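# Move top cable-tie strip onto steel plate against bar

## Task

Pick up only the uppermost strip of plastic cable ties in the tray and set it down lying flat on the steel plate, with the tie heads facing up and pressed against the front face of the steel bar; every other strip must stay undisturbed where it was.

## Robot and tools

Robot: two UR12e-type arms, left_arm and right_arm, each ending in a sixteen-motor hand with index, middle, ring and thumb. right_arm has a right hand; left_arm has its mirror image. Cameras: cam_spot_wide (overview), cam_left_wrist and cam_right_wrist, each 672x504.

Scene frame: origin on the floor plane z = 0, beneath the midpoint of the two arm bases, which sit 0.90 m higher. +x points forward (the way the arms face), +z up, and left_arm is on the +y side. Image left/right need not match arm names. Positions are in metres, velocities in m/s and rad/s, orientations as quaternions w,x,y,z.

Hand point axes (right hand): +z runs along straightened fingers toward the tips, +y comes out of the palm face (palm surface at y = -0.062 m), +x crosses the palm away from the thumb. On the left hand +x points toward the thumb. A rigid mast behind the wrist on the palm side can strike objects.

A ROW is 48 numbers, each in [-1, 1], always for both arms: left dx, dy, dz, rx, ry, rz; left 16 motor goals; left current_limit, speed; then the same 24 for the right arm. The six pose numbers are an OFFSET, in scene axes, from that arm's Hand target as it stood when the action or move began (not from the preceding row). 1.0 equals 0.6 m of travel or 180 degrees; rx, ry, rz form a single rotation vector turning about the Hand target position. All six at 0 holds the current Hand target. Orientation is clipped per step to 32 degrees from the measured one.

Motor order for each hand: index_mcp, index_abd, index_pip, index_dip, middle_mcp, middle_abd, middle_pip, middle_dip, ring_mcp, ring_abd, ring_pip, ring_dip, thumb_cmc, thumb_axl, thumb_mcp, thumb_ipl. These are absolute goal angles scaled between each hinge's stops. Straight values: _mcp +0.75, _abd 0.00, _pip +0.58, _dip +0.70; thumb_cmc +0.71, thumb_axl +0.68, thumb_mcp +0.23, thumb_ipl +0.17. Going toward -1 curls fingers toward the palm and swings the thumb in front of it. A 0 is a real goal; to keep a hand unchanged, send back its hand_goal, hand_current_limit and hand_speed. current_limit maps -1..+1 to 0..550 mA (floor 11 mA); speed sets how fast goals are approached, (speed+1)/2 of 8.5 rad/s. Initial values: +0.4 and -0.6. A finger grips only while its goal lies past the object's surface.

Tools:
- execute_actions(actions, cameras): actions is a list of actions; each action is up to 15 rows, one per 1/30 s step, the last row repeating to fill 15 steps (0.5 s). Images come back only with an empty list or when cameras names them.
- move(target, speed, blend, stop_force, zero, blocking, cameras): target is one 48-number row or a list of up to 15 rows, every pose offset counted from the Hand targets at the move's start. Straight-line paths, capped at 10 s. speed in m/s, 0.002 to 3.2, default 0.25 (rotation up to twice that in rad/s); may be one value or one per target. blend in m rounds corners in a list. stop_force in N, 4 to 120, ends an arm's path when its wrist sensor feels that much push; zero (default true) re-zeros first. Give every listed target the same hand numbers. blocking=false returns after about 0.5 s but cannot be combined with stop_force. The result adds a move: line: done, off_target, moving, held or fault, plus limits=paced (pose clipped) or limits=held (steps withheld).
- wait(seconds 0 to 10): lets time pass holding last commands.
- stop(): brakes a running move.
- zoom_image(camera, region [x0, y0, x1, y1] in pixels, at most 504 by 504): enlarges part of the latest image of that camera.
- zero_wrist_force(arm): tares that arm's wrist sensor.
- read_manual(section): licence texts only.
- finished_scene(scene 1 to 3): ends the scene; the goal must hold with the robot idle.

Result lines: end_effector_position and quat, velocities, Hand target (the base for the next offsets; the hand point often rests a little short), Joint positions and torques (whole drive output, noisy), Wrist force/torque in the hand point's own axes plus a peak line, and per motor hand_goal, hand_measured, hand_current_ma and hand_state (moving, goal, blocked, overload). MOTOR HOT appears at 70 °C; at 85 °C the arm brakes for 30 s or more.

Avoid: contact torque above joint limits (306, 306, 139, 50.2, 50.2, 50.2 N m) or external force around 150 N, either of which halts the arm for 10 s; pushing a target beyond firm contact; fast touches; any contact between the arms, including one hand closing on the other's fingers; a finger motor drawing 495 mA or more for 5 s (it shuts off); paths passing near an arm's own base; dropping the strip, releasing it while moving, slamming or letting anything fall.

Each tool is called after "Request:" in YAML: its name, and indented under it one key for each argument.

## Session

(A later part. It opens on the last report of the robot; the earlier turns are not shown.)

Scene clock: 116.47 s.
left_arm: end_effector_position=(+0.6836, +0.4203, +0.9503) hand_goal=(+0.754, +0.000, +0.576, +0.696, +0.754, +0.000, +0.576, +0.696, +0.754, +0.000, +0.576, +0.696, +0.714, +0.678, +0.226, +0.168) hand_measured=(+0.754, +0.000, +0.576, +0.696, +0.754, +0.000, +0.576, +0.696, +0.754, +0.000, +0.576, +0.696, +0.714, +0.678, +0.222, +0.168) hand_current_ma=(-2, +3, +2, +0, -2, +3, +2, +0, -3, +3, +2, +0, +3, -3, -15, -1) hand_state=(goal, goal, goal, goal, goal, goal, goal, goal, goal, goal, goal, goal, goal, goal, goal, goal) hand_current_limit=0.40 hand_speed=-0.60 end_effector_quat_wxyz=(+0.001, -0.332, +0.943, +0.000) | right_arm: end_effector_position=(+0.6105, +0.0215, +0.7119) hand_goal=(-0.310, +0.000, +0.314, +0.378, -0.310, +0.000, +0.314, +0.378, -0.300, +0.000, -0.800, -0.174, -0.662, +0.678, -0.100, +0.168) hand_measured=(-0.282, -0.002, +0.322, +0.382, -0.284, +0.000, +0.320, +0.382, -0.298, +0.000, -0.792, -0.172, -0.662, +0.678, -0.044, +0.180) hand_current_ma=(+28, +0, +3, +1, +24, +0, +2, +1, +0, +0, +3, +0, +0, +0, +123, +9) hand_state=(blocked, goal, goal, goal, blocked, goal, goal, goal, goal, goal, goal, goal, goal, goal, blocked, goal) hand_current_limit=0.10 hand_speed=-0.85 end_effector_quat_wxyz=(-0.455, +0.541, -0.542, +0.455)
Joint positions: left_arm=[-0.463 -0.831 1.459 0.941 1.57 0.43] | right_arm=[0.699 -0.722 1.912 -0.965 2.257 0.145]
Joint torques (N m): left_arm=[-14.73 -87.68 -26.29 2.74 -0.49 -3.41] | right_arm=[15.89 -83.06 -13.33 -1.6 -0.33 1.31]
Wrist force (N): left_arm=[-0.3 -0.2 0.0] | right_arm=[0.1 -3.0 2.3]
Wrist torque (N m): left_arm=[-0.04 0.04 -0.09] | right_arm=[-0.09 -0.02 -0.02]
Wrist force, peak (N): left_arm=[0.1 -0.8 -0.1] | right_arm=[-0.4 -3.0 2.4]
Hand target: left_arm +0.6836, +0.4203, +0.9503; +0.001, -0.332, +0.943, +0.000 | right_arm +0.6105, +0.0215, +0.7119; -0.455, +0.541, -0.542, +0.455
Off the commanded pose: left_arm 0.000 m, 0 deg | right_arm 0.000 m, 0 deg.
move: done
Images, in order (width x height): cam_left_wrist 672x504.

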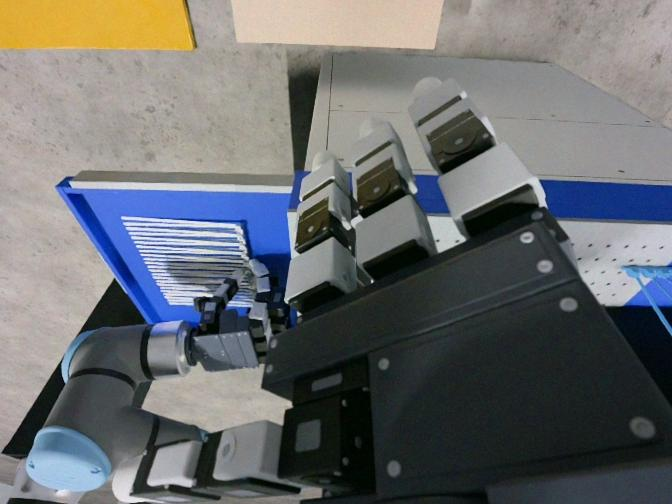

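Request:
move:
  target: [0,0,0,0,0,0,0.754,0,0.576,0.696,0.754,0,0.576,0.696,0.754,0,0.576,0.696,0.714,0.678,0.226,0.168,0.4,-0.6, 0,0,0,0,0,0,-0.34,0,0.314,0.377,-0.34,0,0.314,0.377,-0.3,0,-0.8,-0.174,-0.662,0.678,-0.16,0.168,0.3,-0.85]
  speed: 0.04
  cameras: ["cam_left_wrist"]

Request:
zoom_image:
  camera: "cam_left_wrist"
  region: [220, 220, 290, 310]

Request:
move:
  target: [0,0,0,0,0,0,0.754,0,0.576,0.696,0.754,0,0.576,0.696,0.754,0,0.576,0.696,0.714,0.678,0.226,0.168,0.4,-0.6, 0,0,0.01,0,0,0,-0.34,0,0.314,0.377,-0.34,0,0.314,0.377,-0.3,0,-0.8,-0.174,-0.662,0.678,-0.16,0.168,0.3,-0.85]
  speed: 0.01
  cameras: ["cam_left_wrist"]

Request:
zoom_image:
  camera: "cam_left_wrist"
  region: [220, 220, 290, 310]

Scene clock: 117.53 s.
left_arm: end_effector_position=(+0.6836, +0.4203, +0.9503) hand_goal=(+0.754, +0.000, +0.576, +0.696, +0.754, +0.000, +0.576, +0.696, +0.754, +0.000, +0.576, +0.696, +0.714, +0.678, +0.226, +0.168) hand_measured=(+0.754, +0.000, +0.576, +0.696, +0.754, +0.000, +0.576, +0.696, +0.754, +0.000, +0.576, +0.696, +0.714, +0.678, +0.222, +0.168) hand_current_ma=(-2, +3, +2, +0, -2, +3, +2, +0, -3, +3, +2, +0, +3, -3, -15, -1) hand_state=(goal, goal, goal, goal, goal, goal, goal, goal, goal, goal, goal, goal, goal, goal, goal, goal) hand_current_limit=0.40 hand_speed=-0.60 end_effector_quat_wxyz=(+0.001, -0.332, +0.943, +0.000) | right_arm: end_effector_position=(+0.6105, +0.0215, +0.7119) hand_goal=(-0.340, +0.000, +0.314, +0.378, -0.340, +0.000, +0.314, +0.378, -0.300, +0.000, -0.800, -0.174, -0.662, +0.678, -0.160, +0.168) hand_measured=(-0.286, -0.002, +0.330, +0.382, -0.290, +0.000, +0.328, +0.384, -0.298, +0.000, -0.792, -0.172, -0.662, +0.678, -0.058, +0.192) hand_current_ma=(+83, +0, +9, +1, +72, +0, +8, +2, +0, +0, +3, +0, +0, +0, +341, +32) hand_state=(blocked, goal, goal, goal, blocked, goal, goal, goal, goal, goal, goal, goal, goal, goal, blocked, blocked) hand_current_limit=0.30 hand_speed=-0.85 end_effector_quat_wxyz=(-0.455, +0.541, -0.542, +0.455)
Joint positions: left_arm=[-0.463 -0.831 1.459 0.941 1.57 0.43] | right_arm=[0.699 -0.722 1.912 -0.965 2.257 0.145]
Joint torques (N m): left_arm=[-14.57 -87.57 -26.16 2.75 -0.55 -3.62] | right_arm=[18.54 -72.41 -15.54 -2.63 -0.24 0.31]
Wrist force (N): left_arm=[-0.2 -0.5 0.2] | right_arm=[-0.1 -3.2 2.0]
Wrist torque (N m): left_arm=[-0.10 0.03 -0.07] | right_arm=[-0.05 0.01 -0.04]
Wrist force, peak (N): left_arm=[-0.7 -0.5 -0.2] | right_arm=[-0.1 -3.4 2.2]
Hand target: left_arm +0.6836, +0.4203, +0.9503; +0.001, -0.332, +0.943, +0.000 | right_arm +0.6105, +0.0215, +0.7119; -0.455, +0.541, -0.542, +0.455
Off the commanded pose: left_arm 0.000 m, 0 deg | right_arm 0.000 m, 0 deg.
move: done
Images, in order (width x height): cam_left_wrist 672x504.

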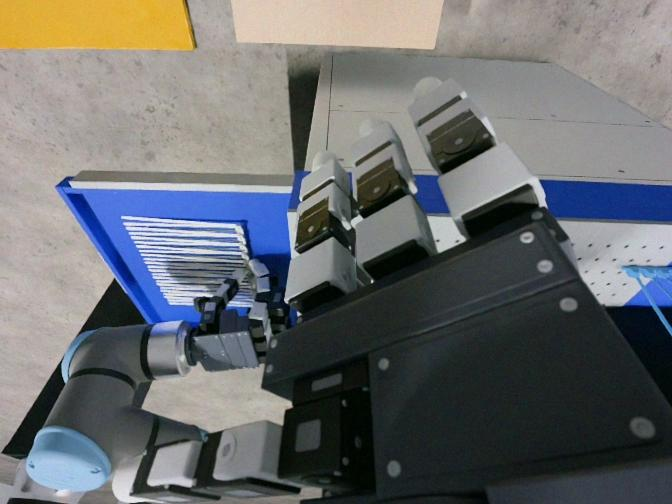

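Scaled by 5.600 from the camera's 672x504 image, which has a finer 960x720 frame.

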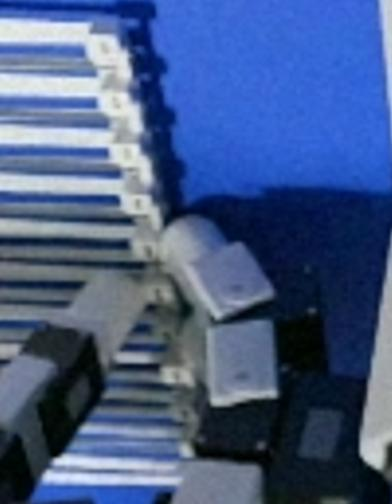

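Scene clock: 118.37 s.
left_arm: end_effector_position=(+0.6836, +0.4203, +0.9503) hand_goal=(+0.754, +0.000, +0.576, +0.696, +0.754, +0.000, +0.576, +0.696, +0.754, +0.000, +0.576, +0.696, +0.714, +0.678, +0.226, +0.168) hand_measured=(+0.754, +0.000, +0.576, +0.696, +0.754, +0.000, +0.576, +0.696, +0.754, +0.000, +0.576, +0.696, +0.714, +0.678, +0.222, +0.168) hand_current_ma=(-2, +3, +2, +0, -2, +3, +2, +0, -3, +3, +2, +0, +3, -3, -15, -1) hand_state=(goal, goal, goal, goal, goal, goal, goal, goal, goal, goal, goal, goal, goal, goal, goal, goal) hand_current_limit=0.40 hand_speed=-0.60 end_effector_quat_wxyz=(+0.001, -0.332, +0.943, +0.000) | right_arm: end_effector_position=(+0.6105, +0.0215, +0.7180) hand_goal=(-0.340, +0.000, +0.314, +0.378, -0.340, +0.000, +0.314, +0.378, -0.300, +0.000, -0.800, -0.174, -0.662, +0.678, -0.160, +0.168) hand_measured=(-0.286, -0.002, +0.336, +0.386, -0.290, +0.000, +0.330, +0.386, -0.298, +0.000, -0.792, -0.172, -0.660, +0.678, -0.062, +0.192) hand_current_ma=(+83, +0, +16, +3, +72, +0, +10, +3, +0, +0, +3, +0, +0, +0, +310, +32) hand_state=(blocked, goal, blocked, goal, blocked, goal, goal, goal, goal, goal, goal, goal, goal, goal, blocked, blocked) hand_current_limit=0.30 hand_speed=-0.85 end_effector_quat_wxyz=(-0.455, +0.541, -0.542, +0.455)
Joint positions: left_arm=[-0.463 -0.831 1.459 0.941 1.57 0.43] | right_arm=[0.699 -0.732 1.914 -0.957 2.257 0.145]
Joint torques (N m): left_arm=[-14.07 -87.42 -26.77 2.56 -0.6 -3.64] | right_arm=[18.03 -79.56 -12.84 -0.1 0.04 -0.04]
Wrist force (N): left_arm=[-0.2 -0.3 -0.2] | right_arm=[0.2 -2.8 1.9]
Wrist torque (N m): left_arm=[-0.04 0.02 -0.08] | right_arm=[-0.03 -0.03 -0.01]
Wrist force, peak (N): left_arm=[-0.3 -0.9 -0.2] | right_arm=[0.1 -3.2 2.3]
Hand target: left_arm +0.6836, +0.4203, +0.9503; +0.001, -0.332, +0.943, +0.000 | right_arm +0.6105, +0.0215, +0.7179; -0.455, +0.541, -0.542, +0.455
Off the commanded pose: left_arm 0.000 m, 0 deg | right_arm 0.000 m, 0 deg.
move: done
Images, in order (width x height): cam_left_wrist 672x504.

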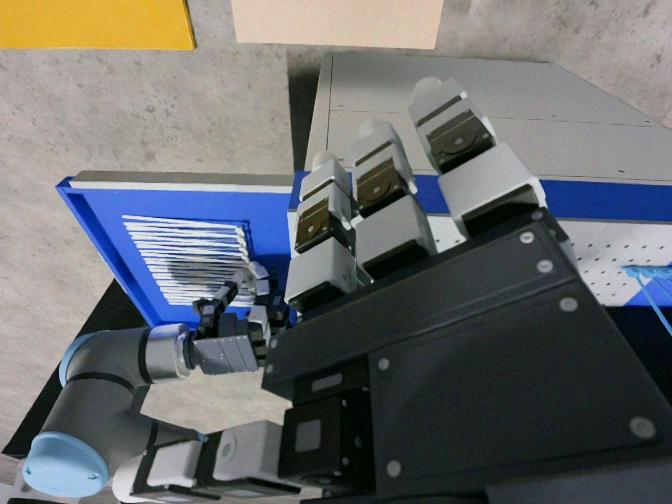

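Scaled by 5.600 from the camera's 672x504 image, which has a finer 960x720 frame.

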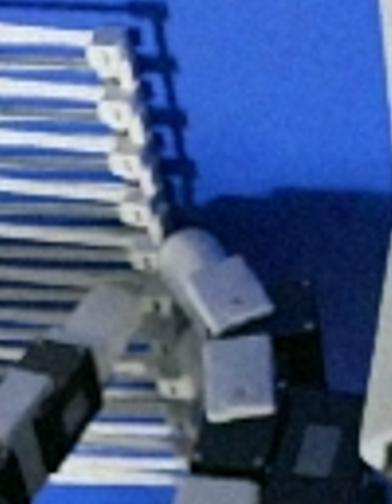

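Request:
move:
  target: [0,0,0,0,0,0,0.754,0,0.576,0.696,0.754,0,0.576,0.696,0.754,0,0.576,0.696,0.714,0.678,0.226,0.168,0.4,-0.6, 0,0,0.04,0,0,0,-0.34,0,0.314,0.377,-0.34,0,0.314,0.377,-0.3,0,-0.8,-0.174,-0.662,0.678,-0.16,0.168,0.3,-0.85]
  speed: 0.02
  cameras: ["cam_left_wrist"]

Request:
zoom_image:
  camera: "cam_left_wrist"
  region: [110, 200, 300, 340]

Scene clock: 119.97 s.
left_arm: end_effector_position=(+0.6836, +0.4203, +0.9503) hand_goal=(+0.754, +0.000, +0.576, +0.696, +0.754, +0.000, +0.576, +0.696, +0.754, +0.000, +0.576, +0.696, +0.714, +0.678, +0.226, +0.168) hand_measured=(+0.754, +0.000, +0.576, +0.696, +0.754, +0.000, +0.576, +0.696, +0.754, +0.000, +0.576, +0.696, +0.714, +0.678, +0.222, +0.168) hand_current_ma=(-2, +3, +2, +0, -2, +3, +2, +0, -3, +3, +2, +0, +3, -3, -15, -1) hand_state=(goal, goal, goal, goal, goal, goal, goal, goal, goal, goal, goal, goal, goal, goal, goal, goal) hand_current_limit=0.40 hand_speed=-0.60 end_effector_quat_wxyz=(+0.001, -0.332, +0.943, +0.000) | right_arm: end_effector_position=(+0.6105, +0.0215, +0.7421) hand_goal=(-0.340, +0.000, +0.314, +0.378, -0.340, +0.000, +0.314, +0.378, -0.300, +0.000, -0.800, -0.174, -0.662, +0.678, -0.160, +0.168) hand_measured=(-0.338, -0.002, +0.318, +0.382, -0.338, +0.000, +0.318, +0.382, -0.298, +0.000, -0.792, -0.172, -0.660, +0.678, -0.154, +0.172) hand_current_ma=(+0, +0, +1, +1, +0, +0, +1, +1, +0, +0, +3, +0, +0, +0, +3, +1) hand_state=(goal, goal, goal, goal, goal, goal, goal, goal, goal, goal, goal, goal, goal, goal, goal, goal) hand_current_limit=0.30 hand_speed=-0.85 end_effector_quat_wxyz=(-0.455, +0.541, -0.542, +0.455)
Joint positions: left_arm=[-0.463 -0.831 1.459 0.941 1.57 0.43] | right_arm=[0.699 -0.77 1.922 -0.927 2.257 0.145]
Joint torques (N m): left_arm=[-14.11 -86.23 -26.47 2.81 -0.37 -3.65] | right_arm=[19.04 -65.37 -15.45 -2.85 0 -0.25]
Wrist force (N): left_arm=[-0.2 -0.6 -0.2] | right_arm=[0.0 -2.9 2.1]
Wrist torque (N m): left_arm=[-0.07 0.02 -0.07] | right_arm=[-0.04 -0.01 -0.03]
Wrist force, peak (N): left_arm=[-0.6 -0.5 0.0] | right_arm=[-0.3 -3.2 2.5]
Hand target: left_arm +0.6836, +0.4203, +0.9503; +0.001, -0.332, +0.943, +0.000 | right_arm +0.6105, +0.0215, +0.7419; -0.455, +0.541, -0.542, +0.455
Off the commanded pose: left_arm 0.000 m, 0 deg | right_arm 0.000 m, 0 deg.
move: done
Images, in order (width x height): cam_left_wrist 672x504.

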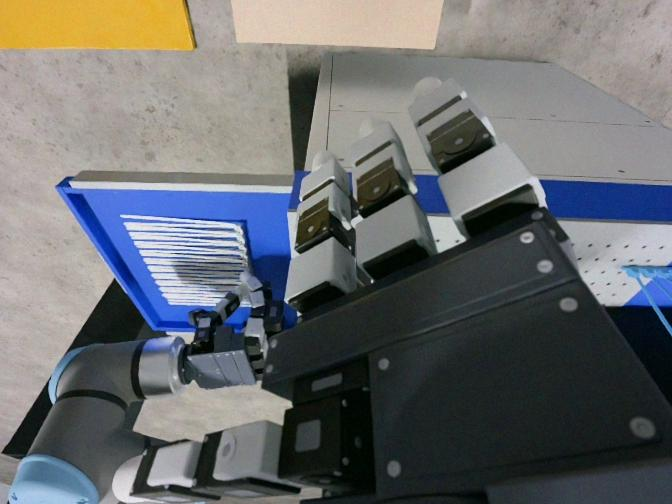

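Scaled by 2.653 from the camera's 672x504 image, which has a finer 960x720 frame.

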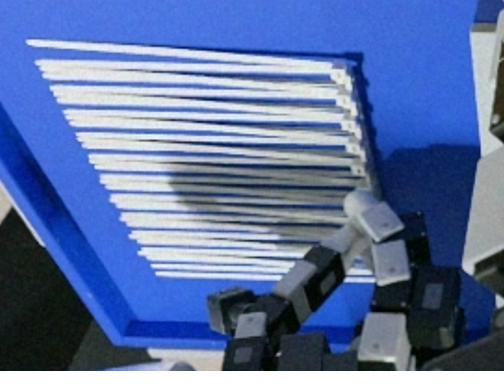

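Request:
zoom_image:
  camera: "cam_left_wrist"
  region: [110, 200, 260, 320]

Request:
zoom_image:
  camera: "cam_left_wrist"
  region: [220, 220, 290, 310]

Scaled by 3.360 from the camera's 672x504 image, which has a finer 960x720 frame.

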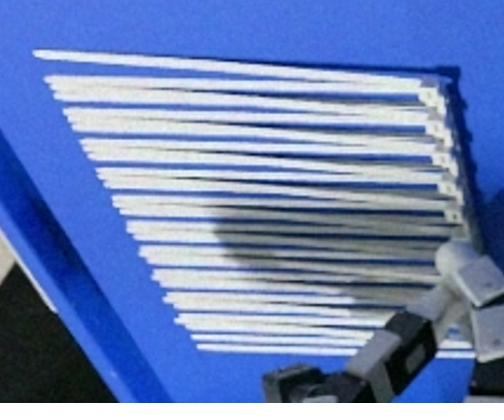

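Scaled by 5.600 from the camera's 672x504 image, which has a finer 960x720 frame.

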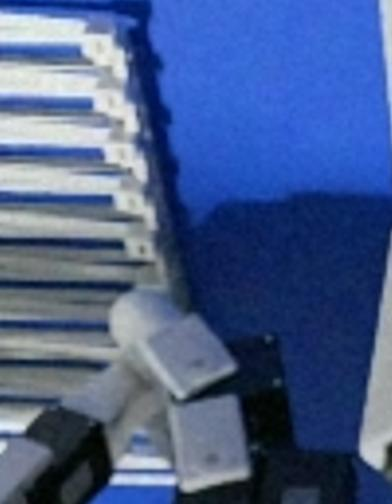

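Request:
move:
  target: [0,0,0,0,0,0,0.754,0,0.576,0.696,0.754,0,0.576,0.696,0.754,0,0.576,0.696,0.714,0.678,0.226,0.168,0.4,-0.6, 0,0,-0.01,0,0,0,-0.178,0,0.314,0.377,-0.178,0,0.314,0.377,-0.3,0,-0.8,-0.174,-0.662,0.678,0.03,0.168,0.3,-0.5]
  speed: 0.04

Request:
move:
  target: [0,0,0,0,0,0,0.754,0,0.576,0.696,0.754,0,0.576,0.696,0.754,0,0.576,0.696,0.714,0.678,0.226,0.168,0.4,-0.6, 0,0,-0.0452,0,0,0,-0.178,0,0.314,0.377,-0.178,0,0.314,0.377,-0.3,0,-0.8,-0.174,-0.662,0.678,0.03,0.168,0.3,-0.5]
  speed: 0.015
  stop_force: 4
  cameras: ["cam_left_wrist"]

Request:
zoom_image:
  camera: "cam_left_wrist"
  region: [220, 220, 290, 310]

Scene clock: 121.50 s.
left_arm: end_effector_position=(+0.6836, +0.4203, +0.9503) hand_goal=(+0.754, +0.000, +0.576, +0.696, +0.754, +0.000, +0.576, +0.696, +0.754, +0.000, +0.576, +0.696, +0.714, +0.678, +0.226, +0.168) hand_measured=(+0.754, +0.000, +0.576, +0.696, +0.754, +0.000, +0.576, +0.696, +0.754, +0.000, +0.576, +0.696, +0.714, +0.678, +0.222, +0.168) hand_current_ma=(-2, +3, +2, +0, -2, +3, +2, +0, -3, +3, +2, +0, +3, -3, -15, -1) hand_state=(goal, goal, goal, goal, goal, goal, goal, goal, goal, goal, goal, goal, goal, goal, goal, goal) hand_current_limit=0.40 hand_speed=-0.60 end_effector_quat_wxyz=(+0.001, -0.332, +0.943, +0.000) | right_arm: end_effector_position=(+0.6105, +0.0215, +0.7358) hand_goal=(-0.178, +0.000, +0.314, +0.378, -0.178, +0.000, +0.314, +0.378, -0.300, +0.000, -0.800, -0.174, -0.662, +0.678, +0.030, +0.168) hand_measured=(-0.184, -0.002, +0.318, +0.382, -0.184, +0.000, +0.316, +0.382, -0.298, +0.000, -0.792, -0.172, -0.660, +0.678, +0.028, +0.170) hand_current_ma=(-2, +0, +1, +1, -2, +0, +0, +1, +0, +0, +3, +0, +0, +0, +0, +1) hand_state=(goal, goal, goal, goal, goal, goal, goal, goal, goal, goal, goal, goal, goal, goal, goal, goal) hand_current_limit=0.30 hand_speed=-0.50 end_effector_quat_wxyz=(-0.455, +0.541, -0.542, +0.455)
Joint positions: left_arm=[-0.463 -0.831 1.459 0.941 1.57 0.43] | right_arm=[0.699 -0.76 1.92 -0.935 2.257 0.145]
Joint torques (N m): left_arm=[-13.88 -87.53 -26.58 2.53 -0.56 -3.51] | right_arm=[13.12 -93.58 -22.67 -1.06 -0.19 1.89]
Wrist force (N): left_arm=[-0.2 -0.4 0.0] | right_arm=[0.0 -3.2 2.1]
Wrist torque (N m): left_arm=[-0.06 0.03 -0.08] | right_arm=[-0.10 0.00 -0.03]
Wrist force, peak (N): left_arm=[-0.5 -0.7 0.0] | right_arm=[0.2 -3.4 2.7]
Hand target: left_arm +0.6836, +0.4203, +0.9503; +0.001, -0.332, +0.943, +0.000 | right_arm +0.6105, +0.0215, +0.7359; -0.455, +0.541, -0.542, +0.455
Off the commanded pose: left_arm 0.000 m, 0 deg | right_arm 0.000 m, 0 deg.
move: done

Scene clock: 124.33 s.
left_arm: end_effector_position=(+0.6836, +0.4203, +0.9503) hand_goal=(+0.754, +0.000, +0.576, +0.696, +0.754, +0.000, +0.576, +0.696, +0.754, +0.000, +0.576, +0.696, +0.714, +0.678, +0.226, +0.168) hand_measured=(+0.754, +0.000, +0.576, +0.696, +0.754, +0.000, +0.576, +0.696, +0.754, +0.000, +0.576, +0.696, +0.714, +0.678, +0.222, +0.168) hand_current_ma=(-2, +3, +2, +0, -2, +3, +2, +0, -3, +3, +2, +0, +3, -3, -15, -1) hand_state=(goal, goal, goal, goal, goal, goal, goal, goal, goal, goal, goal, goal, goal, goal, goal, goal) hand_current_limit=0.40 hand_speed=-0.60 end_effector_quat_wxyz=(+0.001, -0.332, +0.943, +0.000) | right_arm: end_effector_position=(+0.6105, +0.0215, +0.7094) hand_goal=(-0.178, +0.000, +0.314, +0.378, -0.178, +0.000, +0.314, +0.378, -0.300, +0.000, -0.800, -0.174, -0.662, +0.678, +0.030, +0.168) hand_measured=(-0.184, -0.002, +0.318, +0.382, -0.184, +0.000, +0.316, +0.382, -0.298, +0.000, -0.792, -0.172, -0.662, +0.678, +0.030, +0.168) hand_current_ma=(-2, +0, +1, +1, -2, +0, +0, +1, +0, +0, +3, +0, +0, +0, +0, +0) hand_state=(goal, goal, goal, goal, goal, goal, goal, goal, goal, goal, goal, goal, goal, goal, goal, goal) hand_current_limit=0.30 hand_speed=-0.50 end_effector_quat_wxyz=(-0.455, +0.541, -0.542, +0.455)
Joint positions: left_arm=[-0.463 -0.831 1.459 0.941 1.57 0.43] | right_arm=[0.699 -0.718 1.911 -0.968 2.257 0.145]
Joint torques (N m): left_arm=[-14.83 -86.77 -28.14 2.89 -0.63 -3.7] | right_arm=[14.05 -96.3 -9.63 1.55 -0.11 3.02]
Wrist force (N): left_arm=[-0.3 -0.4 -0.3] | right_arm=[-0.6 -5.9 1.8]
Wrist torque (N m): left_arm=[-0.04 0.04 -0.09] | right_arm=[-0.35 0.04 -0.04]
Wrist force, peak (N): left_arm=[-0.3 -0.7 -0.4] | right_arm=[-0.5 -11.7 -0.7]
Hand target: left_arm +0.6836, +0.4203, +0.9503; +0.001, -0.332, +0.943, +0.000 | right_arm +0.6105, +0.0215, +0.7094; -0.455, +0.541, -0.542, +0.455 (not the last commanded pose)
Off the commanded pose: left_arm 0.000 m, 0 deg | right_arm 0.001 m, 0 deg.
move: contact (right_arm)
Images, in order (width x height): cam_left_wrist 672x504.

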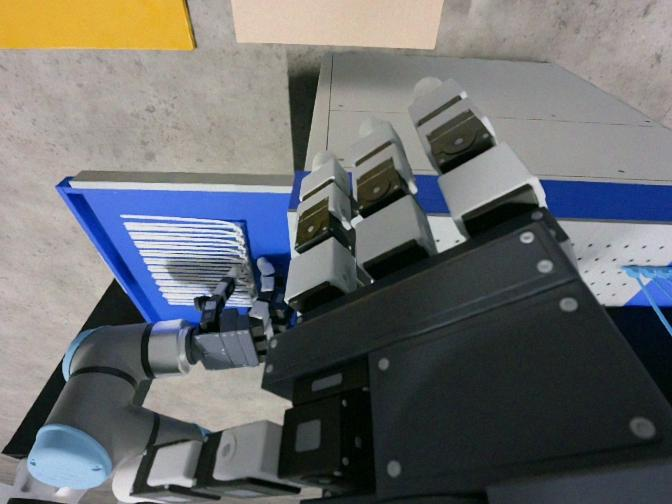

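Scaled by 5.600 from the camera's 672x504 image, which has a finer 960x720 frame.

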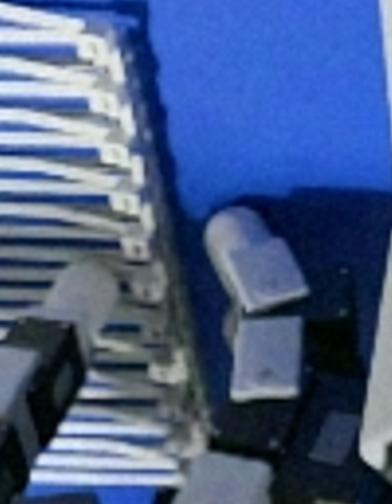

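Request:
zoom_image:
  camera: "cam_left_wrist"
  region: [160, 270, 260, 345]

Scaled by 5.040 from the camera's 672x504 image, which has a finer 960x720 frame.

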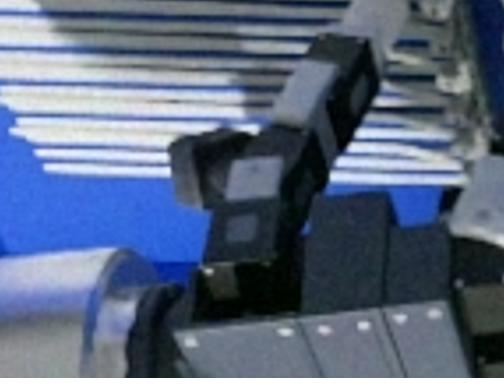

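Request:
move:
  target: [0,0,0,0,0,0,0.754,0,0.576,0.696,0.754,0,0.576,0.696,0.754,0,0.576,0.696,0.714,0.678,0.226,0.168,0.4,-0.6, 0,0,0.03,0,0,0,-0.178,0,0.314,0.377,-0.178,0,0.314,0.377,-0.3,0,-0.8,-0.174,-0.662,0.678,0.03,0.168,0.3,-0.5]
  speed: 0.04

Request:
move:
  target: [0,0,0,0,0,0,0.754,0,0.576,0.696,0.754,0,0.576,0.696,0.754,0,0.576,0.696,0.714,0.678,0.226,0.168,0.4,-0.6, 0,0.0112,0,-0.0438,0,0.0077,-0.135,0,0.27,0.304,-0.272,0,0.4015,0.551,-0.3,0,-0.8,-0.174,-0.662,0.678,0.0,0.168,0.3,-0.5]
  speed: 0.04
  cameras: ["cam_left_wrist"]

Request:
zoom_image:
  camera: "cam_left_wrist"
  region: [160, 220, 300, 330]

Scene clock: 126.33 s.
left_arm: end_effector_position=(+0.6836, +0.4203, +0.9503) hand_goal=(+0.754, +0.000, +0.576, +0.696, +0.754, +0.000, +0.576, +0.696, +0.754, +0.000, +0.576, +0.696, +0.714, +0.678, +0.226, +0.168) hand_measured=(+0.754, +0.000, +0.576, +0.696, +0.754, +0.000, +0.576, +0.696, +0.754, +0.000, +0.576, +0.696, +0.714, +0.678, +0.222, +0.168) hand_current_ma=(-2, +3, +2, +0, -2, +3, +2, +0, -3, +3, +2, +0, +3, -3, -15, -1) hand_state=(goal, goal, goal, goal, goal, goal, goal, goal, goal, goal, goal, goal, goal, goal, goal, goal) hand_current_limit=0.40 hand_speed=-0.60 end_effector_quat_wxyz=(+0.001, -0.332, +0.943, +0.000) | right_arm: end_effector_position=(+0.6105, +0.0214, +0.7276) hand_goal=(-0.178, +0.000, +0.314, +0.378, -0.178, +0.000, +0.314, +0.378, -0.300, +0.000, -0.800, -0.174, -0.662, +0.678, +0.030, +0.168) hand_measured=(-0.184, -0.002, +0.318, +0.382, -0.184, +0.000, +0.316, +0.382, -0.298, +0.000, -0.792, -0.172, -0.662, +0.678, +0.030, +0.168) hand_current_ma=(-2, +0, +1, +1, -2, +0, +0, +1, +0, +0, +3, +0, +0, +0, +0, +0) hand_state=(goal, goal, goal, goal, goal, goal, goal, goal, goal, goal, goal, goal, goal, goal, goal, goal) hand_current_limit=0.30 hand_speed=-0.50 end_effector_quat_wxyz=(-0.455, +0.541, -0.542, +0.455)
Joint positions: left_arm=[-0.463 -0.831 1.459 0.941 1.57 0.43] | right_arm=[0.699 -0.747 1.917 -0.945 2.257 0.145]
Joint torques (N m): left_arm=[-15.54 -88.42 -26.66 2.8 -0.45 -3.53] | right_arm=[15.44 -66 -19.19 -3.06 0.02 -0.06]
Wrist force (N): left_arm=[-0.3 -0.5 -0.1] | right_arm=[-0.2 -2.8 2.0]
Wrist torque (N m): left_arm=[-0.07 0.03 -0.08] | right_arm=[-0.04 0.02 -0.05]
Wrist force, peak (N): left_arm=[-0.7 -0.5 -0.4] | right_arm=[-0.3 -6.4 1.2]
Hand target: left_arm +0.6836, +0.4203, +0.9503; +0.001, -0.332, +0.943, +0.000 | right_arm +0.6105, +0.0215, +0.7274; -0.455, +0.541, -0.542, +0.455
Off the commanded pose: left_arm 0.000 m, 0 deg | right_arm 0.000 m, 0 deg.
move: done

Scene clock: 128.37 s.
left_arm: end_effector_position=(+0.6836, +0.4203, +0.9503) hand_goal=(+0.754, +0.000, +0.576, +0.696, +0.754, +0.000, +0.576, +0.696, +0.754, +0.000, +0.576, +0.696, +0.714, +0.678, +0.226, +0.168) hand_measured=(+0.754, +0.000, +0.576, +0.696, +0.754, +0.000, +0.576, +0.696, +0.754, +0.000, +0.576, +0.696, +0.714, +0.678, +0.222, +0.168) hand_current_ma=(-2, +3, +2, +0, -2, +3, +2, +0, -3, +3, +2, +0, +3, -3, -15, -1) hand_state=(goal, goal, goal, goal, goal, goal, goal, goal, goal, goal, goal, goal, goal, goal, goal, goal) hand_current_limit=0.40 hand_speed=-0.60 end_effector_quat_wxyz=(+0.001, -0.332, +0.943, +0.000) | right_arm: end_effector_position=(+0.6105, +0.0283, +0.7274) hand_goal=(-0.134, +0.000, +0.270, +0.304, -0.272, +0.000, +0.402, +0.552, -0.300, +0.000, -0.800, -0.174, -0.662, +0.678, +0.000, +0.168) hand_measured=(-0.142, -0.002, +0.274, +0.308, -0.272, +0.000, +0.400, +0.550, -0.298, +0.000, -0.792, -0.172, -0.662, +0.678, +0.004, +0.168) hand_current_ma=(-4, +0, +1, +1, +0, +0, +0, +0, +0, +0, +3, +0, +0, +0, +1, +0) hand_state=(goal, goal, goal, goal, goal, goal, goal, goal, goal, goal, goal, goal, goal, goal, goal, goal) hand_current_limit=0.30 hand_speed=-0.50 end_effector_quat_wxyz=(-0.422, +0.578, -0.502, +0.485)
Joint positions: left_arm=[-0.463 -0.831 1.459 0.941 1.57 0.43] | right_arm=[0.72 -0.739 1.883 -0.916 2.277 0.011]
Joint torques (N m): left_arm=[-14.32 -86.09 -27.29 2.9 -0.9 -3.51] | right_arm=[3.74 -74.17 -13.73 -2.07 1.19 4.59]
Wrist force (N): left_arm=[0.0 -0.3 0.2] | right_arm=[0.1 -2.6 2.5]
Wrist torque (N m): left_arm=[-0.06 -0.01 -0.06] | right_arm=[-0.05 0.01 0.13]
Wrist force, peak (N): left_arm=[-0.6 -0.6 0.1] | right_arm=[0.1 -3.1 2.5]
Hand target: left_arm +0.6836, +0.4203, +0.9503; +0.001, -0.332, +0.943, +0.000 | right_arm +0.6105, +0.0282, +0.7274; -0.422, +0.578, -0.502, +0.485
Off the commanded pose: left_arm 0.000 m, 0 deg | right_arm 0.000 m, 0 deg.
move: done
Images, in order (width x height): cam_left_wrist 672x504.

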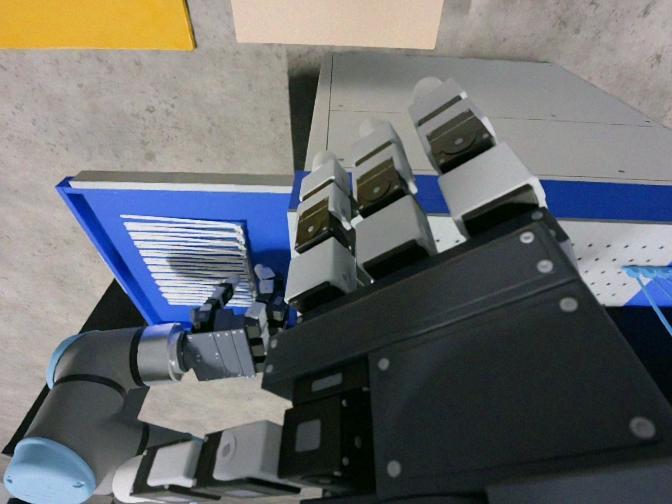

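Scaled by 3.600 from the camera's 672x504 image, which has a finer 960x720 frame.

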